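# Bend a rod into an arch between two board sockets

## Task

Shape the rod into an arch that stands upright, with one of its ends seated in each of the board's two sockets.

## Robot and tools

Robot: two arms, left_arm and right_arm, each ending in a two-finger gripper with its own wrist camera. The left arm's base is at about (-0.023, +0.225, 0) m and the right arm's at about (+0.010, -0.343, 0) m in the scene frame, both turned only slightly about z. A two-camera stand is fixed to the floor behind the arms.

Frames: the scene frame has its origin at table-top height midway between the nominal bases, +z up, +x out across the table, and left_arm toward +y. Arm names do not match image left and right. Each arm reports its gripper pose (end_effector_position in metres, end_effector_quat_wxyz) in its own base frame. Fixed cameras and the table use the scene frame. The fingers point along the gripper's +z and open and close along its y; the reported position is the spot between the pads, about 1 cm short of the tips. Reported poses can be off by a few centimetres, more at long reach.

execute_actions(actions, cameras): actions is a list of actions; each action is a table of up to 15 rows, one row per 1/30 s step, and a short table repeats its last row to fill 15 steps. Every row is one list of 14 numbers in [-1, 1] covering both arms: dx, dy, dz, rx, ry, rz, opening for left_arm, then the same seven for right_arm. The first six of each arm are an offset (not a pose) from that arm's Hand target as it stood when the action began, along that Hand target's own axes; every row counts from that same start, not from the row before. Scale: 1.0 equals 0.6 m of travel or 180 degrees; rx, ry, rz form one rotation vector. Opening is absolute: +1 fully open (0.094 m), -1 shut. Sending the same offset again moves the gripper further. Sending six zeros re-asks for the current Hand target. Images come back only for an empty actions list or when cameras names them (["all"], [] or a list of names).

move(target, speed, blend, opening_speed, grip_force, blocking, cameras): target is one 14-number row laid out as above, or a list of up to 15 such rows; every row is an offset from the Hand targets at the move's start, not from the previous row. The grippers travel straight lines that finish together, lasting at least 0.5 s and cut off after 10 s. speed is top speed in m/s (0.002 to 2.9, default 0.25; turning up to twice that in rad/s), one value or one per target. blend (m) rounds corners of a list; 0 stops at each point. opening_speed sets how fast openings change, per second on the -1 to +1 scale, at least 0.2; use it when closing on something fragile. grip_force is the pad force limit in newtons, 10 to 50, one value or one per arm; it persists, and low values close slowly. blocking=false returns after about 0.5 s while motion continues. Paths do not avoid obstacles or the other arm; fast moves overshoot and strike harder. Keep paths away from an arm's own base, which can flip its shoulder.

wait(seconds 0 to 10, cameras) lets time pass with commands held. stop(cameras) brakes a running move. zoom_image(camera, region [x0, y0, x1, y1] pixels, at most 504 by 504) enlarges part of the newest image of cam_head_left, cam_head_right, cam_low, cam_left_wrist or cam_right_wrist (all 504x504). finished_scene(scene) ends the current scene with its number; it cannot be undone, so only call it once the arch stands on its own.

Results: each arm's end-effector pose, Hand target (the last commanded pose after clipping; next offsets count from it), joint positions (last entry is finger opening in metres), joint torques (include gravity; noisy; joints 1 to 3 wrap at plus or minus 28 N m), grip_measured (opening on the command scale, reads a bit wide when empty and a bit narrow when squeezing), Tool commands, and a note when joint velocities are within noise. Action calls also list positions at some steps. A move adds a "move:" line: done, off_target, moving, held or fault, plus limits such as paced (pose clipped) or held (steps withheld). done means within 10 mm and 2 degrees of the target; it says nothing about contact.

Control behaviour: orientation commands are clipped to 40 degrees from the measured one per step. Friction and weight leave the gripper short, low or tilted, especially when stretched; small commands may do nothing or go sideways. After each move, check position and tilt and correct; if it rests short, send the missing distance as an offset. An arm blocked by something keeps pushing, so pull its target back past the gripper to release. To keep a gripper's opening unchanged, resend its current value, since 0 means half open.

Grip: grip_measured follows the command through contact, with force rising roughly 1 N per 0.001 below first touch and jumping to the limit near 20 N. Release by commanding well above the measured opening.

Avoid: dropping the rod or letting it off the table, releasing it while it still moves, fast impacts with the board or table, hard pressing, gripper-to-gripper contact or one gripper squeezing the other's fingers, strain on wrist camera cables, and long stretched or stalled holds that heat motors (MOTOR HOT near 75 °C; at 90 °C the arm folds and stays idle). Loose objects may get brief nudges.

Each tool is called as name(argument=value, ...) on one line, values as JSON.

## Session

execute_actions(actions=[])

zoom_image(camera="cam_head_left", region=[180, 260, 290, 370])

zoom_image(camera="cam_head_left", region=[290, 260, 400, 370])

zoom_image(camera="cam_head_right", region=[180, 260, 290, 370])

Scene clock: 0.00 s.
left_arm: end_effector_position=(+0.3938, -0.0067, +0.1064) grip_measured=+1.000 end_effector_quat_wxyz=(+0.590, -0.018, +0.806, +0.038) | right_arm: end_effector_position=(+0.3982, -0.0312, +0.0827) grip_measured=+1.000 end_effector_quat_wxyz=(+0.555, +0.026, +0.831, -0.027)
Joint positions: left_arm=[-0.092 1.493 0.367 0.816 -0.171 -0.012 0.094] | right_arm=[-0.077 1.558 0.402 0.764 0.004 -0.016 0.094]
Joint velocities: within noise
Joint torques (N m): no reading
Heat: left arm: 29 °C; right arm: 32 °C.
Hand target: left_arm +0.3961, -0.0061, +0.1127; +0.598, -0.022, +0.801, +0.038 | right_arm +0.4014, -0.0306, +0.0902; +0.565, +0.023, +0.825, -0.027
Tool commands: left_gripper/opening=+1.0 right_gripper/opening=+1.0

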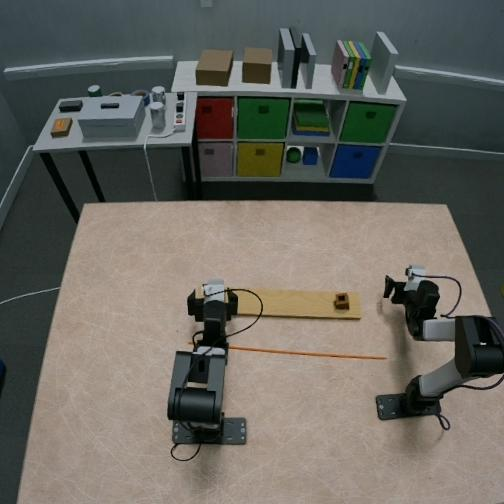

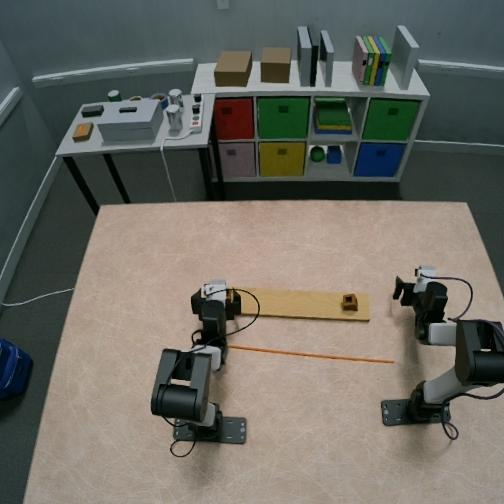

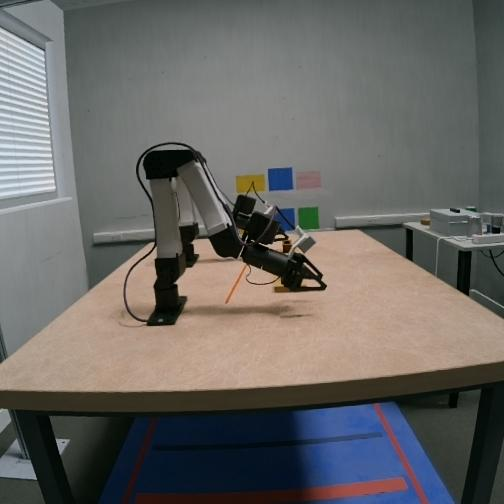

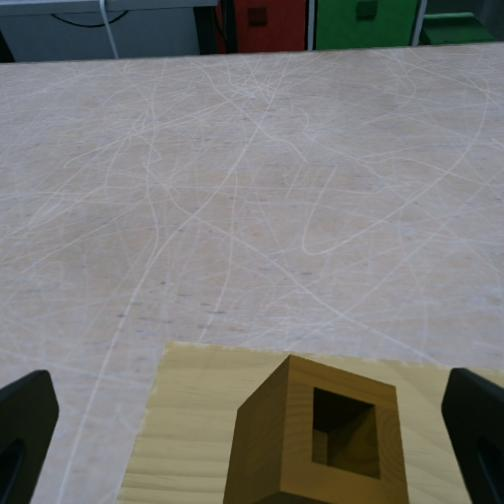

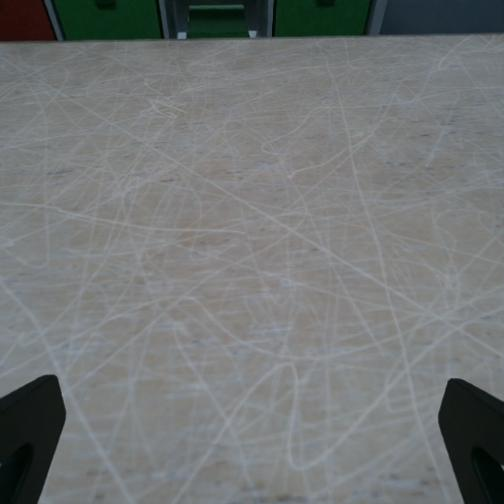

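Scaled by 4.582.

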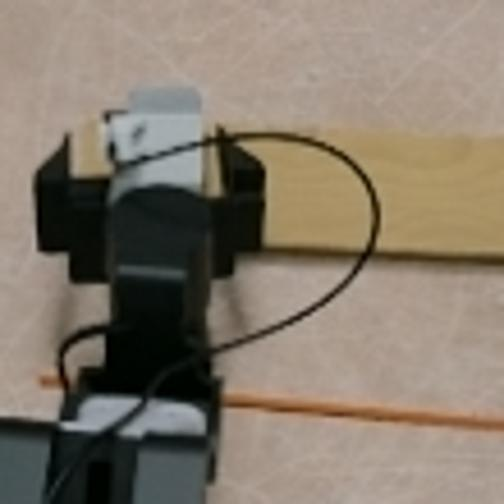

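Scaled by 4.582.

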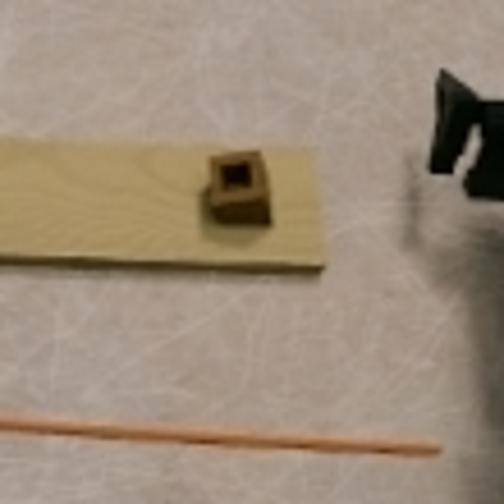

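Scaled by 4.582.

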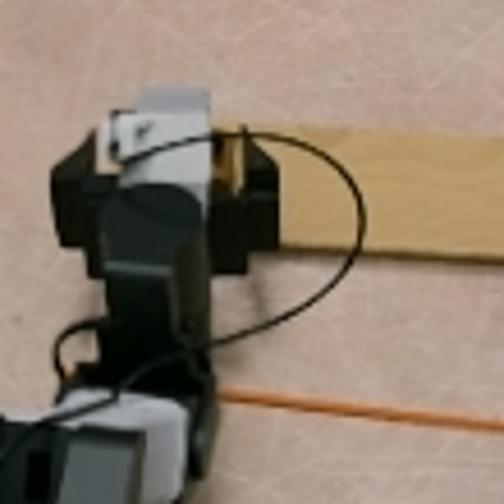

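move(target=[[0.1007, -0.0033, -0.2065, 0.3609, 0.2824, 0.4687, 0.1, 0.1423, 0.2428, -0.3782, -0.2926, 0.2980, -0.4181, 0.1], [0.1807, -0.0062, -0.1828, 0.3609, 0.2824, 0.4687, 0.1, 0.2202, 0.2443, -0.3480, -0.2926, 0.2980, -0.4181, 0.1], [0.2302, -0.0080, -0.1682, 0.3609, 0.2824, 0.4687, 0.1, 0.2730, 0.2453, -0.3275, -0.2926, 0.2980, -0.4181, 0.1]], cameras=["cam_head_left", "cam_head_right", "cam_left_wrist", "cam_right_wrist", "cam_low"], speed=[0.3, 0.12, 0.03], blend=[0.02, 0.01, 0], opening_speed=0.6, grip_force=50)

Scene clock: 44.00 s.
left_arm: end_effector_position=(+0.2599, -0.0178, +0.0193) grip_measured=+0.103 end_effector_quat_wxyz=(+0.001, +0.738, +0.675, -0.004) | right_arm: end_effector_position=(+0.1644, +0.1267, +0.0148) grip_measured=+0.102 end_effector_quat_wxyz=(-0.011, -0.660, +0.752, +0.003)
Joint positions: left_arm=[-0.064 1.625 0.935 -0.884 0.007 1.595 0.052] | right_arm=[0.653 1.447 0.744 -0.89 -0.004 -0.787 0.052]
Joint torques (N m): left_arm=[-1.03 -3.66 4.66 0.57 0 0.12] | right_arm=[0.16 -3.28 3.73 0.9 0.03 -0.09]
Heat: left arm: 32 °C; right arm: 35 °C.
Hand target: left_arm +0.2607, -0.0183, +0.0086; -0.001, +0.747, +0.665, +0.000 | right_arm +0.1695, +0.1311, +0.0055; -0.001, -0.666, +0.746, +0.000
Off the commanded pose: left_arm 0.011 m, 2 deg | right_arm 0.011 m, 2 deg.
move: off_target (left_arm, right_arm)

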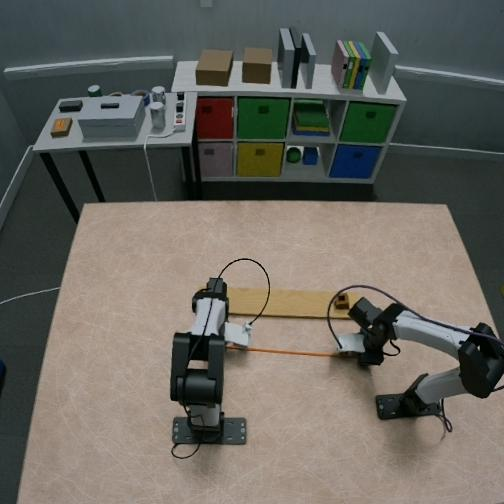

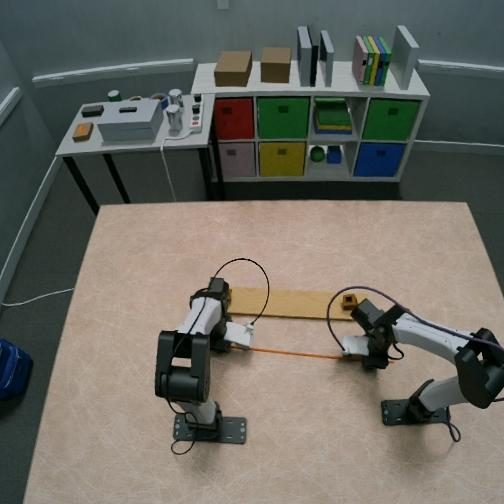

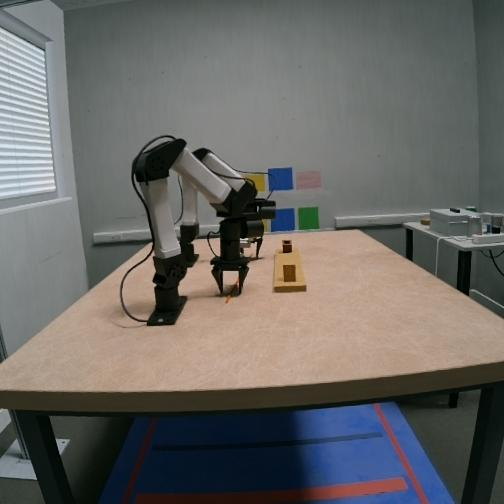

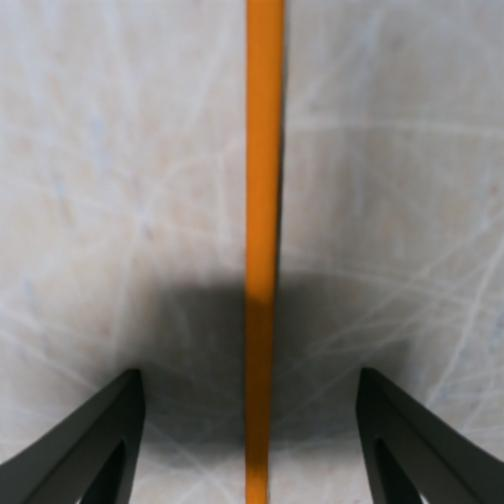

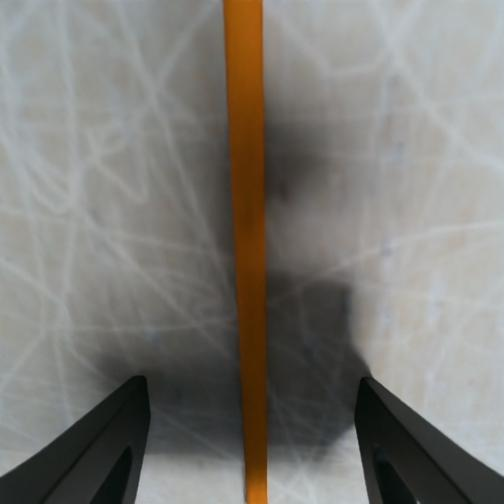

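move(target=[0, 0, 0, 0, 0, 0, -1, 0, 0, 0, 0, 0, 0, -1], cameras=[], opening_speed=0.6)

Scene clock: 50.27 s.
left_arm: end_effector_position=(+0.2693, -0.0182, +0.0183) grip_measured=-0.914 end_effector_quat_wxyz=(+0.014, +0.738, +0.674, +0.010) | right_arm: end_effector_position=(+0.1748, +0.1299, +0.0138) grip_measured=-0.906 end_effector_quat_wxyz=(+0.009, -0.663, +0.749, -0.009)
Joint positions: left_arm=[-0.064 1.628 0.933 -0.843 0.005 1.597 0.004] | right_arm=[0.653 1.449 0.741 -0.844 0.017 -0.797 0.004]
Joint torques (N m): left_arm=[-0.98 -3.88 4.9 0.23 0 0.11] | right_arm=[0.1 -3.4 4.08 0.53 -0.2 -0.09]
Heat: left arm: 31 °C; right arm: 34 °C.
Hand target: left_arm +0.2607, -0.0183, +0.0086; -0.001, +0.747, +0.665, +0.000 | right_arm +0.1694, +0.1311, +0.0055; -0.001, -0.666, +0.746, +0.000
Off the commanded pose: left_arm 0.013 m, 2 deg | right_arm 0.010 m, 2 deg.
move: off_target (left_arm)
No camera images: "cameras" was empty.

move(target=[[0, 0, -0.15, 0, 0, 0, -1, 0, 0, -0.15, 0, 0, 0, -1], [0.0353, 0.2262, -0.3273, -0.5, 0.01, -0.01, -1, -0.0332, -0.2550, -0.3325, 0.5, -0.01, -0.01, -1], [-0.0147, 0.2280, -0.3273, -0.4767, -0.1864, -0.2053, -1, -0.0832, -0.2530, -0.3325, 0.4669, -0.2045, 0.1855, -1], [-0.1328, 0.2210, -0.2965, -0.4202, -0.3569, -0.3338, -1, -0.2005, -0.2513, -0.3150, 0.3987, -0.3738, 0.3110, -1]], cameras=["all"], speed=[0.15, 0.3, 0.25, 0.2], blend=[0.03, 0.03, 0.03, 0])

zoom_image(camera="cam_low", region=[240, 180, 340, 300])

zoom_image(camera="cam_head_left", region=[190, 235, 290, 335])

Scene clock: 119.30 s.
left_arm: end_effector_position=(+0.3885, -0.0880, +0.1752) grip_measured=-0.914 end_effector_quat_wxyz=(+0.698, +0.096, +0.705, +0.074) | right_arm: end_effector_position=(+0.3314, +0.2025, +0.1743) grip_measured=-0.907 end_effector_quat_wxyz=(+0.686, -0.071, +0.709, -0.144)
Joint positions: left_arm=[-0.369 1.495 0.351 1.13 -0.34 0.236 0.004] | right_arm=[0.949 1.649 0.512 1.105 1.056 -0.278 0.004]
Joint torques (N m): left_arm=[-3.56 -3.34 5.98 2.89 0.62 -0.61] | right_arm=[2.51 -5.75 8.94 2.61 -0.79 0.31]
Heat: left arm: 31 °C; right arm: 33 °C.
Hand target: left_arm +0.3833, -0.1130, +0.1863; +0.725, +0.104, +0.681, +0.017 | right_arm +0.3329, +0.2340, +0.1942; +0.722, -0.060, +0.686, -0.064
Off the commanded pose: left_arm 0.028 m, 8 deg | right_arm 0.037 m, 10 deg.
move: off_target (left_arm, right_arm)

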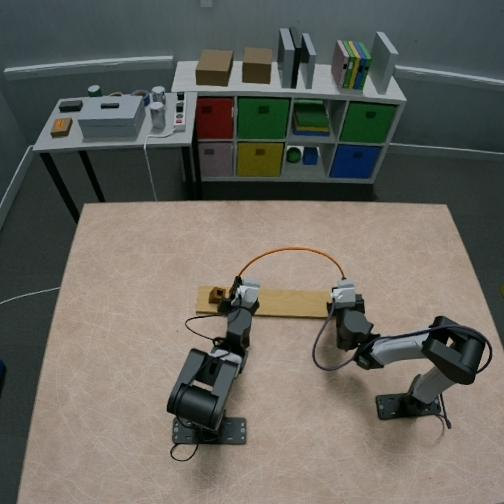

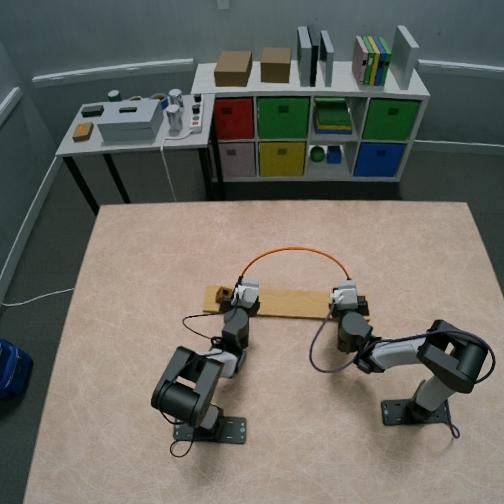

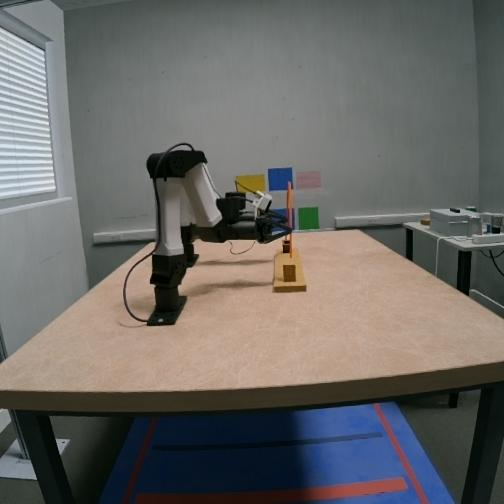

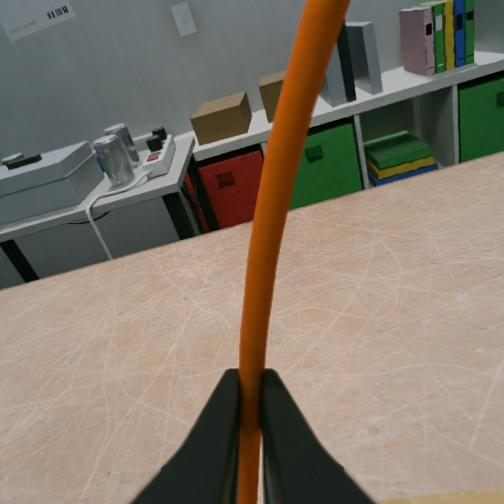

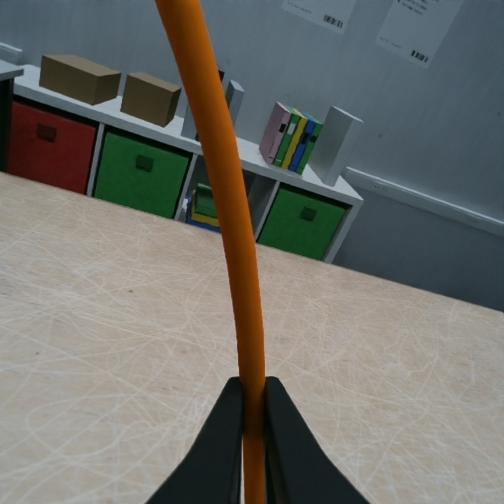

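Scaled by 4.200.

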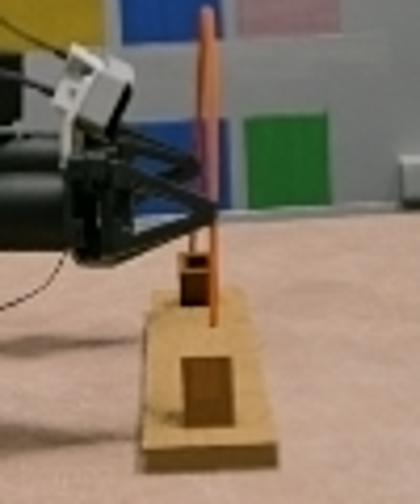

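Scaled by 5.040.

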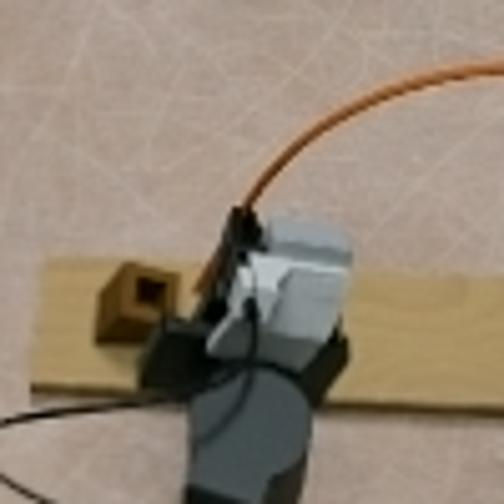

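move(target=[0.0102, 0.0585, -0.0018, 0, 0, 0, -1, -0.0078, 0.0053, -0.0045, 0, 0, 0, -1], cameras=["cam_head_left", "cam_head_right", "cam_low"], speed=0.08)

zoom_image(camera="cam_head_left", region=[190, 240, 260, 310])

zoom_image(camera="cam_low", region=[240, 180, 340, 300])

zoom_image(camera="cam_head_right", region=[310, 250, 380, 320])

Scene clock: 152.47 s.
left_arm: end_effector_position=(+0.3915, -0.0606, +0.1663) grip_measured=-0.914 end_effector_quat_wxyz=(+0.692, +0.099, +0.711, +0.073) | right_arm: end_effector_position=(+0.3281, +0.2129, +0.1794) grip_measured=-0.907 end_effector_quat_wxyz=(+0.692, -0.074, +0.706, -0.132)
Joint positions: left_arm=[-0.246 1.495 0.323 1.139 -0.213 0.236 0.004] | right_arm=[0.973 1.649 0.528 1.105 1.057 -0.278 0.004]
Joint torques (N m): left_arm=[-1.03 -5.55 5.74 2.84 0.84 -0.63] | right_arm=[1.59 -5.91 8.83 2.54 -0.66 0.24]
Heat: left arm: 37 °C; right arm: 41 °C.
Hand target: left_arm +0.3869, -0.0775, +0.1863; +0.725, +0.104, +0.681, +0.017 | right_arm +0.3299, +0.2381, +0.1982; +0.722, -0.060, +0.686, -0.064
Off the commanded pose: left_arm 0.027 m, 8 deg | right_arm 0.031 m, 9 deg.
move: off_target (left_arm, right_arm)
Images, in order (width x height): cam_head_left 504x504, cam_head_right 504x504, cam_low 504x504.

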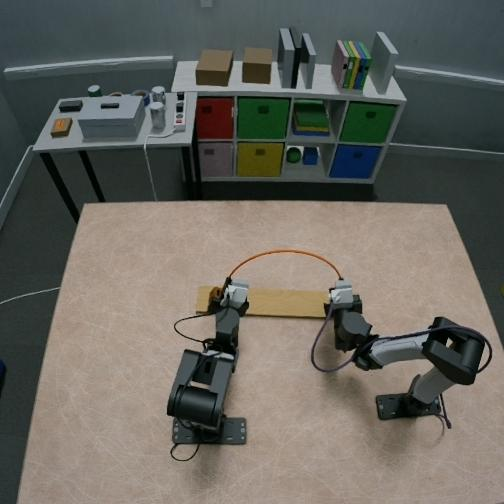

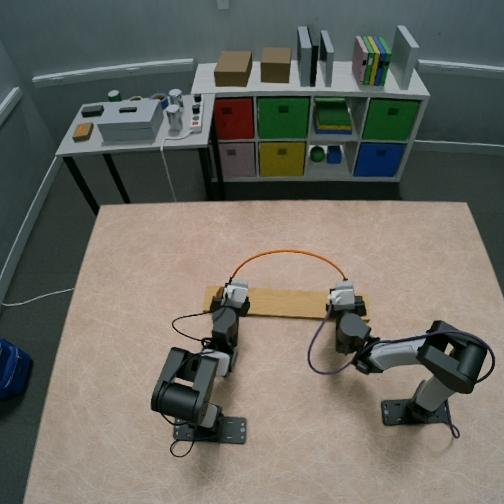

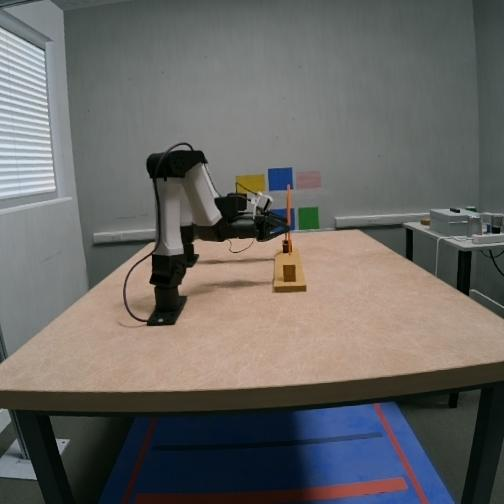

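Scaled by 7.200.

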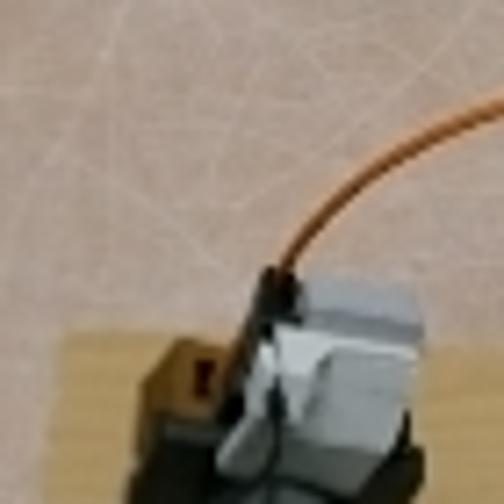

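Scaled by 4.200.

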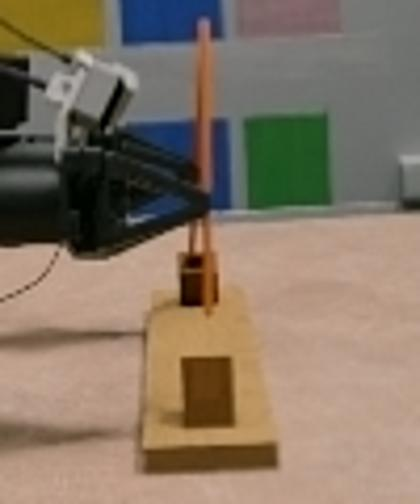

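Scaled by 7.200.

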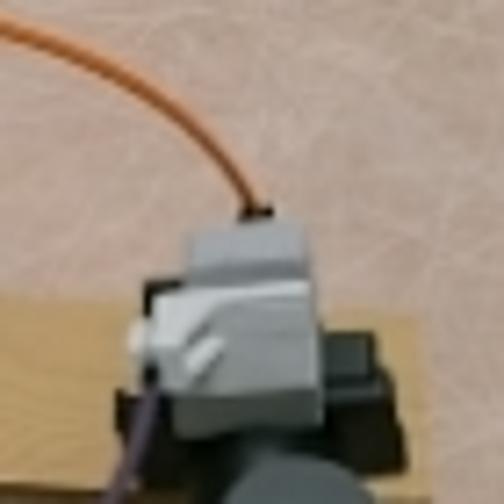

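zoom_image(camera="cam_head_left", region=[205, 275, 235, 305])

zoom_image(camera="cam_low", region=[275, 225, 305, 255])

Scaled by 16.800.

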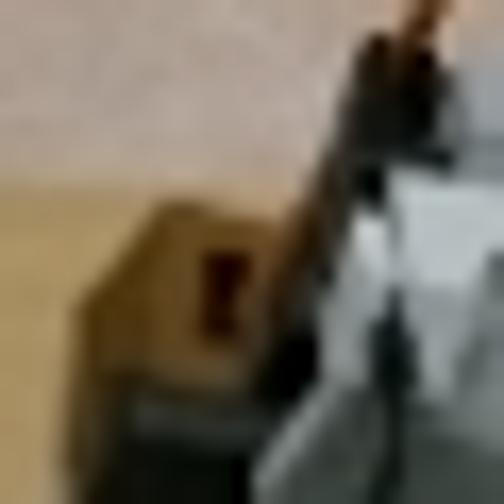

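Scaled by 16.800.

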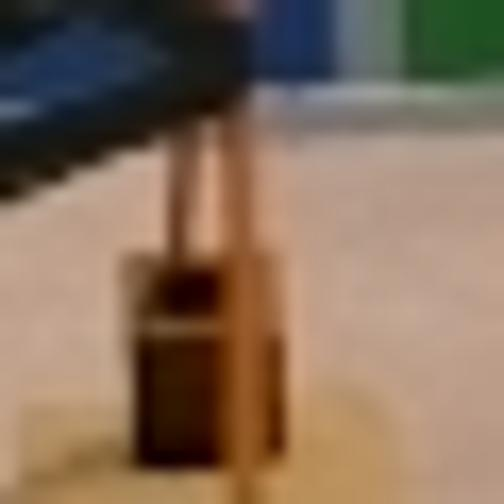

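move(target=[0.0563, -0.0088, 0.0063, 0, 0, 0, -1, 0.0675, 0.0103, -0.0035, 0, 0, 0, -1], cameras=["cam_head_left", "cam_head_right", "cam_low"], speed=0.05)

zoom_image(camera="cam_head_left", region=[205, 270, 245, 310])

zoom_image(camera="cam_low", region=[270, 220, 320, 280])

Scene clock: 175.63 s.
left_arm: end_effector_position=(+0.3954, -0.0584, +0.1408) grip_measured=-0.914 end_effector_quat_wxyz=(+0.698, +0.094, +0.706, +0.075) | right_arm: end_effector_position=(+0.3321, +0.2187, +0.1452) grip_measured=-0.907 end_effector_quat_wxyz=(+0.691, -0.073, +0.707, -0.131)
Joint positions: left_arm=[-0.239 1.696 0.297 1.385 -0.213 0.236 0.004] | right_arm=[0.973 1.824 0.518 1.287 1.057 -0.274 0.004]
Joint torques (N m): left_arm=[-1.21 -3.78 4.56 2.9 0.87 -0.68] | right_arm=[1.31 -6.8 4.72 2.75 -0.67 0.3]
Heat: left arm: 40 °C; right arm: 43 °C.
Hand target: left_arm +0.3925, -0.0776, +0.1524; +0.725, +0.104, +0.681, +0.017 | right_arm +0.3299, +0.2371, +0.1571; +0.722, -0.060, +0.686, -0.064
Off the commanded pose: left_arm 0.022 m, 8 deg | right_arm 0.022 m, 9 deg.
move: off_target (left_arm, right_arm)
Images, in order (width x height): cam_head_left 504x504, cam_head_right 504x504, cam_low 504x504.

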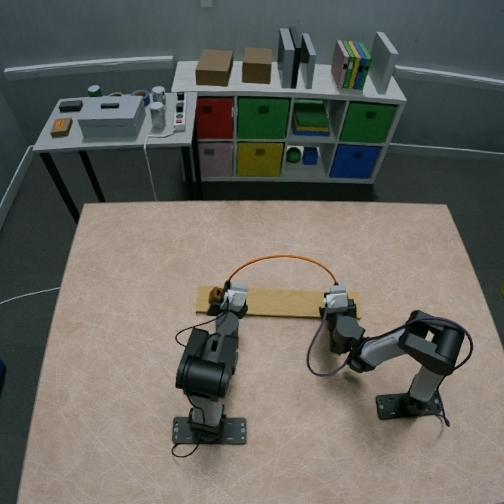

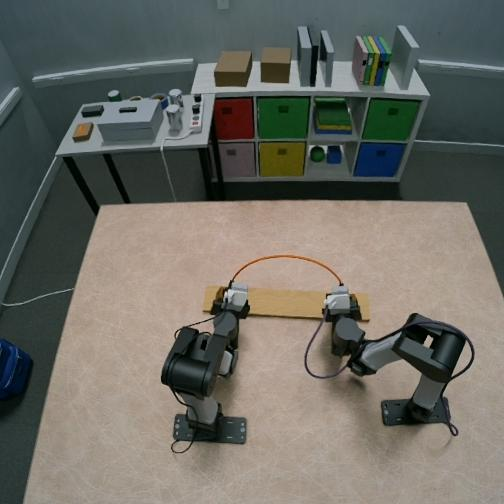

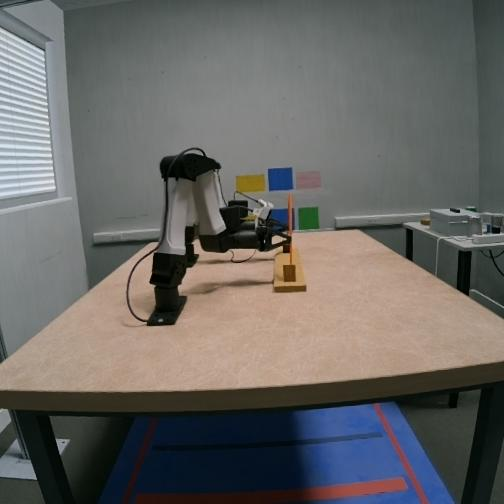

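Scaled by 12.600.

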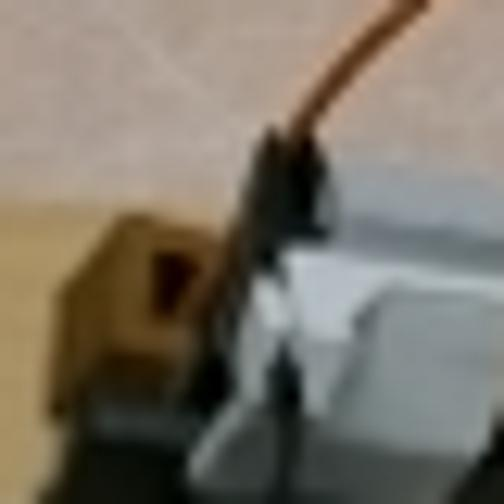

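Scaled by 8.400.

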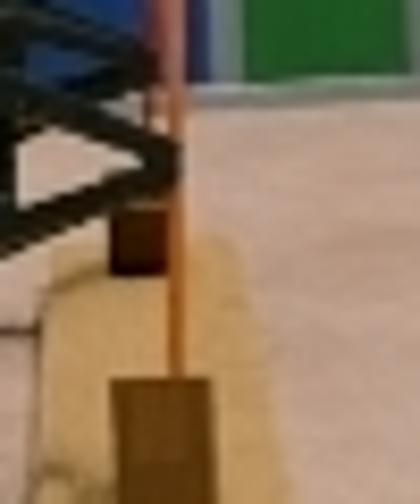

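move(target=[0.0345, 0.0140, -0.0042, -0.010, 0, 0.012, -1, 0.0323, -0.0128, -0.0065, 0.010, 0.004, -0.012, -1], cameras=["cam_head_left", "cam_head_right", "cam_low", "cam_left_wrist", "cam_right_wrist"], speed=0.04)

zoom_image(camera="cam_head_left", region=[205, 270, 245, 310])

zoom_image(camera="cam_low", region=[250, 180, 330, 290])

Scene clock: 190.77 s.
left_arm: end_effector_position=(+0.3961, -0.0559, +0.1290) grip_measured=-0.914 end_effector_quat_wxyz=(+0.703, +0.097, +0.701, +0.072) | right_arm: end_effector_position=(+0.3291, +0.2131, +0.1276) grip_measured=-0.907 end_effector_quat_wxyz=(+0.689, -0.079, +0.707, -0.141)
Joint positions: left_arm=[-0.22 1.801 0.285 1.515 -0.184 0.239 0.004] | right_arm=[0.973 1.898 0.487 1.388 1.065 -0.294 0.004]
Joint torques (N m): left_arm=[-0.43 -3.3 3.36 2.81 0.59 -0.32] | right_arm=[1.06 -6.94 4.08 2.75 -0.4 0.18]
Heat: left arm: 42 °C; right arm: 46 °C.
Hand target: left_arm +0.3924, -0.0656, +0.1333; +0.726, +0.106, +0.678, +0.041 | right_arm +0.3270, +0.2262, +0.1393; +0.718, -0.061, +0.688, -0.089
Off the commanded pose: left_arm 0.011 m, 5 deg | right_arm 0.018 m, 7 deg.
joint sent to its limit (left arm) — joint 4 (wrist pitch), upper limit. The joint targets still meet the commanded pose.
move: off_target (left_arm, right_arm)

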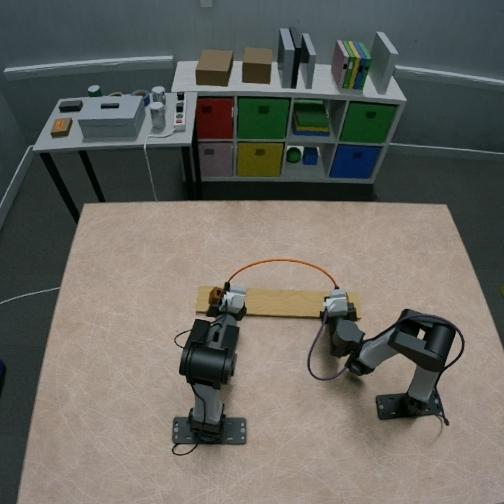

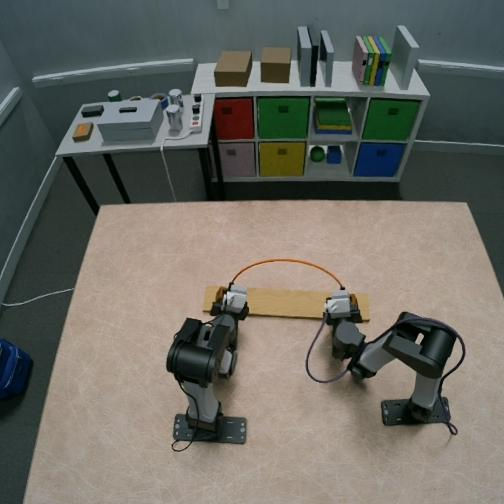

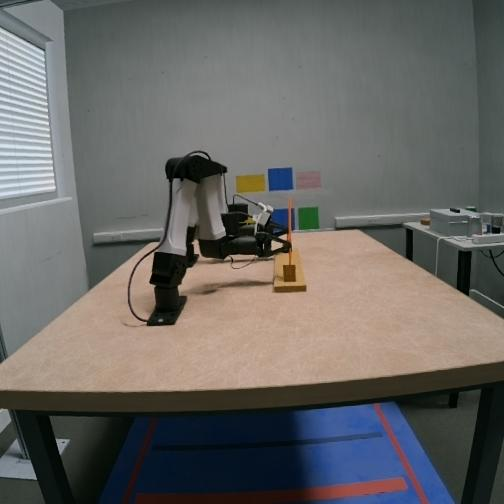

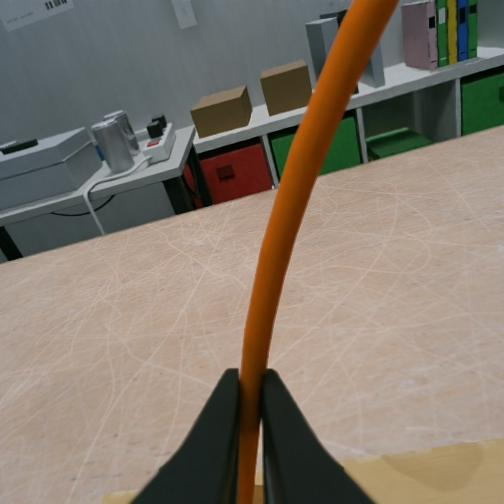

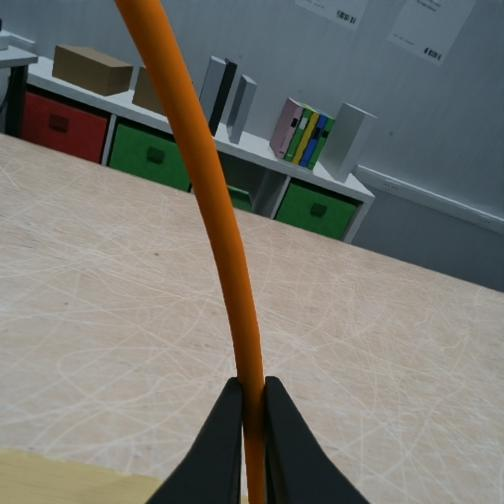

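Scaled by 12.600.

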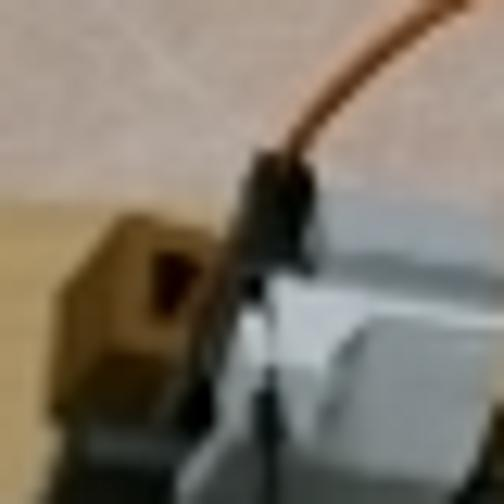

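Scaled by 4.582.

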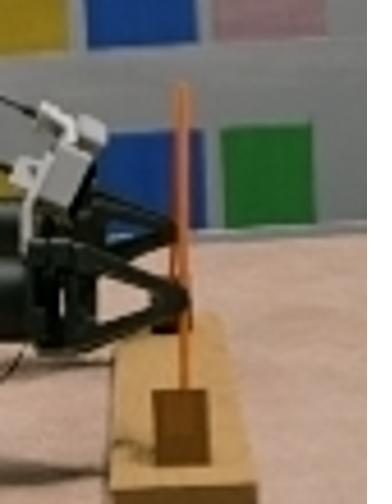

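move(target=[[0.0098, 0.0148, -0.0020, -0.008, 0, 0.008, -1, 0.0112, -0.0198, 0.0005, 0.008, 0, -0.008, -1], [0.0098, 0.0148, -0.0020, -0.008, 0, 0.008, -0.5, 0.0112, -0.0198, 0.0005, 0.008, 0, -0.008, -0.5]], cameras=["cam_head_left", "cam_low", "cam_left_wrist", "cam_right_wrist"], speed=0.03, opening_speed=0.25)

zoom_image(camera="cam_low", region=[250, 180, 330, 290])

Scene clock: 218.23 s.
left_arm: end_effector_position=(+0.3957, -0.0527, +0.1225) grip_measured=-0.503 end_effector_quat_wxyz=(+0.697, +0.111, +0.705, +0.073) | right_arm: end_effector_position=(+0.3267, +0.2095, +0.1250) grip_measured=-0.503 end_effector_quat_wxyz=(+0.693, -0.088, +0.702, -0.142)
Joint positions: left_arm=[-0.195 1.813 0.279 1.515 -0.144 0.258 0.023] | right_arm=[0.969 1.916 0.458 1.457 1.045 -0.326 0.023]
Joint torques (N m): left_arm=[-0.44 -3.86 3.26 2.82 0.21 -0.27] | right_arm=[-0.36 -6.34 3.78 2.75 -0.13 0.13]
Heat: left arm: 44 °C; right arm: 45 °C.
Hand target: left_arm +0.3924, -0.0557, +0.1293; +0.727, +0.105, +0.677, +0.059 | right_arm +0.3270, +0.2130, +0.1351; +0.717, -0.060, +0.686, -0.107
Off the commanded pose: left_arm 0.008 m, 5 deg | right_arm 0.011 m, 6 deg.
joint sent to its limit (left arm) — joint 4 (wrist pitch), upper limit. The joint targets are off in orientation, not in position.
move: off_target (left_arm, right_arm); target 2's new opening was sent with right_arm's hand 0.015 m and 7 deg from that target
Images, in order (width x height): cam_head_left 504x504, cam_low 504x504, cam_left_wrist 504x504, cam_right_wrist 504x504.

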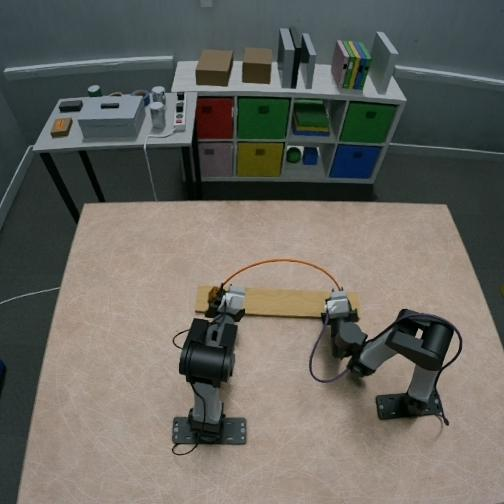

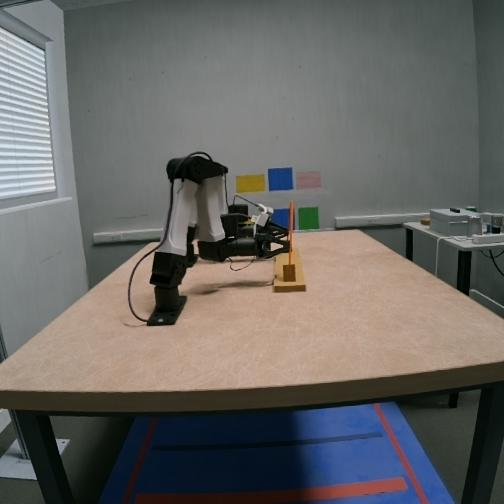

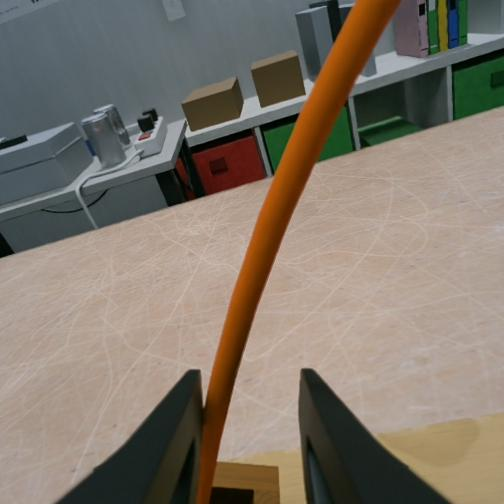

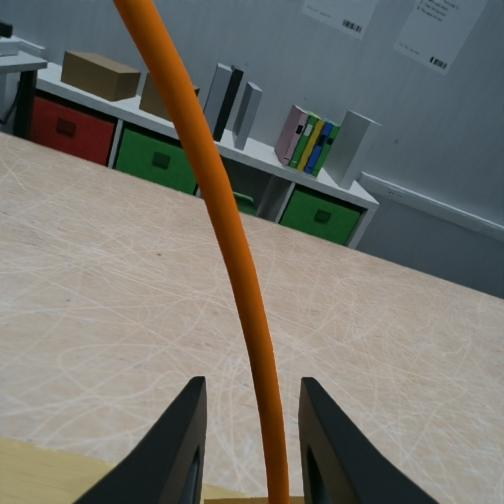

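Scaled by 4.582.

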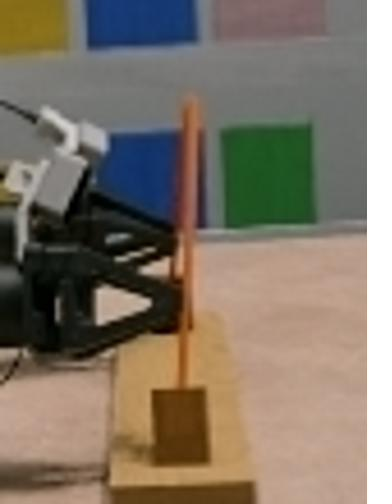

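move(target=[0, 0, 0, 0, 0, 0, 0.3, 0, 0, 0, 0, 0, 0, 0.3], cameras=["cam_low", "cam_left_wrist", "cam_right_wrist"], speed=0.02, opening_speed=0.3)

zoom_image(camera="cam_low", region=[250, 180, 330, 290])

Scene clock: 226.20 s.
left_arm: end_effector_position=(+0.3956, -0.0557, +0.1225) grip_measured=+0.297 end_effector_quat_wxyz=(+0.697, +0.116, +0.704, +0.067) | right_arm: end_effector_position=(+0.3267, +0.2095, +0.1250) grip_measured=+0.297 end_effector_quat_wxyz=(+0.693, -0.088, +0.702, -0.141)
Joint positions: left_arm=[-0.195 1.813 0.279 1.515 -0.127 0.256 0.061] | right_arm=[0.969 1.916 0.458 1.457 1.045 -0.324 0.061]
Joint torques (N m): left_arm=[-0.4 -3.84 3.22 2.82 0.14 -0.27] | right_arm=[-0.36 -6.32 3.77 2.75 -0.13 0.12]
Heat: left arm: 45 °C; right arm: 45 °C.
Hand target: left_arm +0.3924, -0.0557, +0.1293; +0.727, +0.105, +0.677, +0.059 | right_arm +0.3270, +0.2130, +0.1351; +0.717, -0.060, +0.686, -0.107
Off the commanded pose: left_arm 0.008 m, 5 deg | right_arm 0.011 m, 6 deg.
joint sent to its limit (left arm) — joint 4 (wrist pitch), upper limit. The joint targets are off in orientation, not in position.
move: off_target (left_arm, right_arm)
Images, in order (width x height): cam_low 504x504, cam_left_wrist 504x504, cam_right_wrist 504x504.

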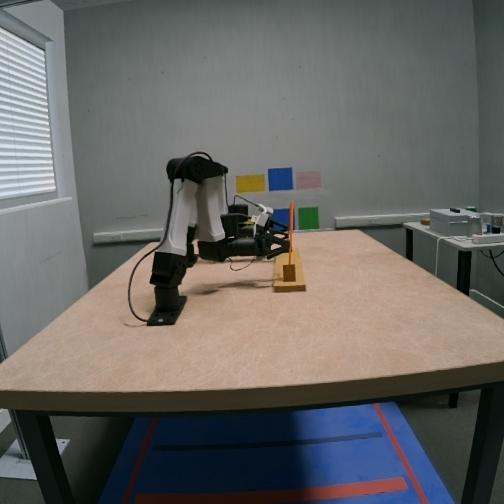

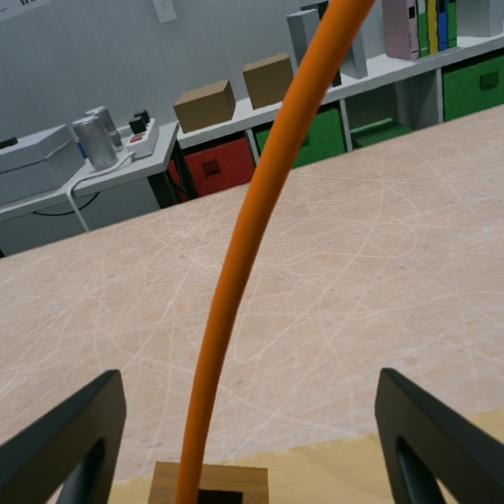

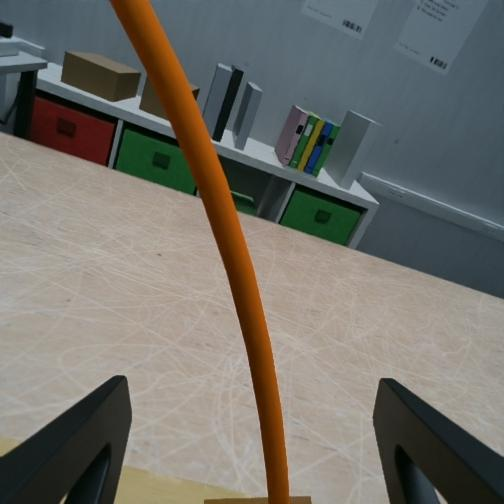

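Scaled by 4.582.

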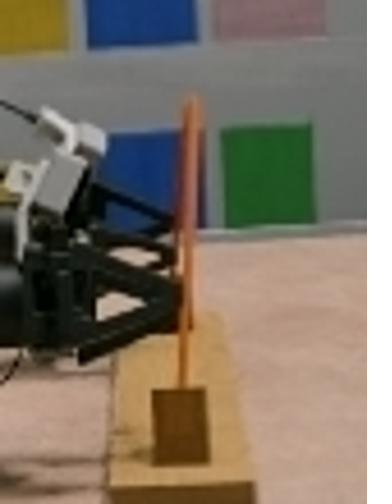

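move(target=[0, 0, -0.14, 0, 0, 0, 0.3, 0, 0, -0.14, 0, 0, 0, 0.3], cameras=["all"], speed=0.08)

zoom_image(camera="cam_low", region=[250, 180, 330, 290])

zoom_image(camera="cam_head_left", region=[190, 240, 370, 330])

Scene clock: 238.33 s.
left_arm: end_effector_position=(+0.3245, -0.0536, +0.1213) grip_measured=+0.297 end_effector_quat_wxyz=(+0.687, +0.110, +0.715, +0.072) | right_arm: end_effector_position=(+0.2456, +0.2204, +0.1086) grip_measured=+0.297 end_effector_quat_wxyz=(+0.682, -0.120, +0.705, -0.153)
Joint positions: left_arm=[-0.291 1.577 0.014 1.515 -0.243 0.246 0.061] | right_arm=[1.267 1.892 0.335 1.461 1.318 -0.295 0.061]
Joint torques (N m): left_arm=[-1.25 -4.21 3.38 2.16 -0.16 -0.28] | right_arm=[0.23 -10.36 2.33 2.77 0.25 0.09]
Heat: left arm: 45 °C; right arm: 45 °C.
Hand target: left_arm +0.3088, -0.0495, +0.1242; +0.727, +0.105, +0.676, +0.059 | right_arm +0.2433, +0.2181, +0.1309; +0.717, -0.060, +0.686, -0.107
Off the commanded pose: left_arm 0.016 m, 7 deg | right_arm 0.022 m, 10 deg.
joint sent to its limit (left arm) — joint 3 (elbow), lower limit, where the elbow is as bent as it goes. The joint targets are off in position and orientation.
joint sent to its limit (right arm) — joint 4 (wrist pitch), upper limit. The joint targets still meet the commanded pose.
move: off_target (left_arm, right_arm)

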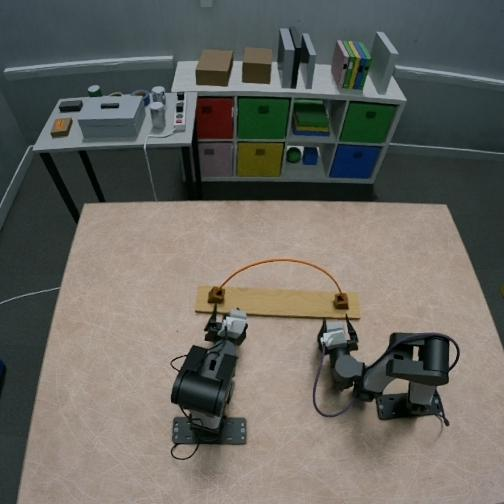

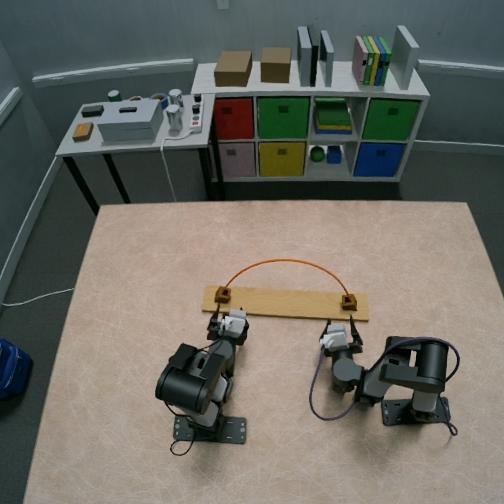

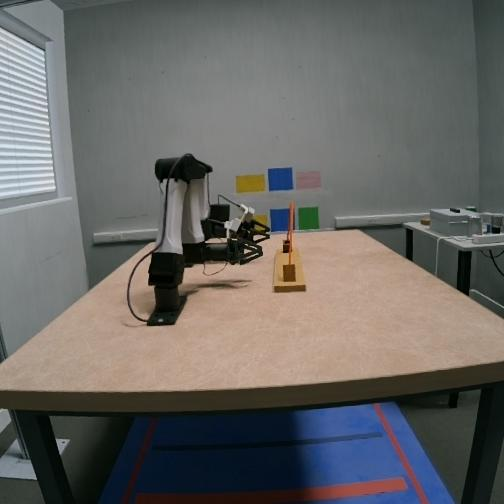

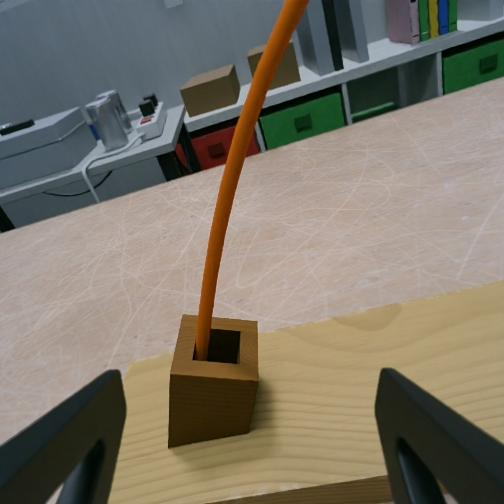

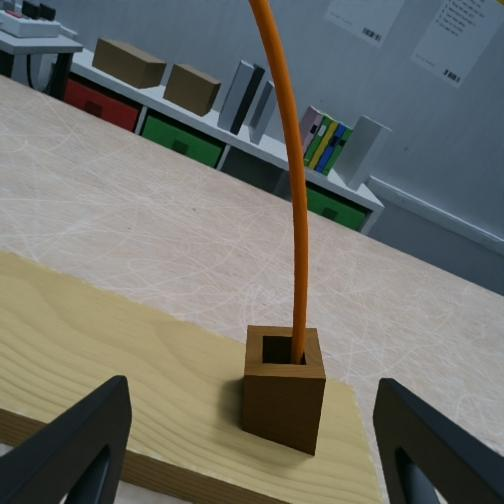

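Scaled by 4.582.

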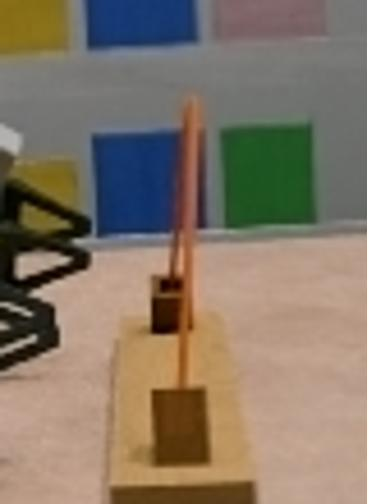

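Scaled by 2.800.

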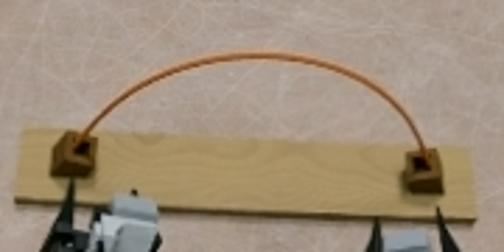

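finished_scene(scene=2)

The scene is finished: the task was done.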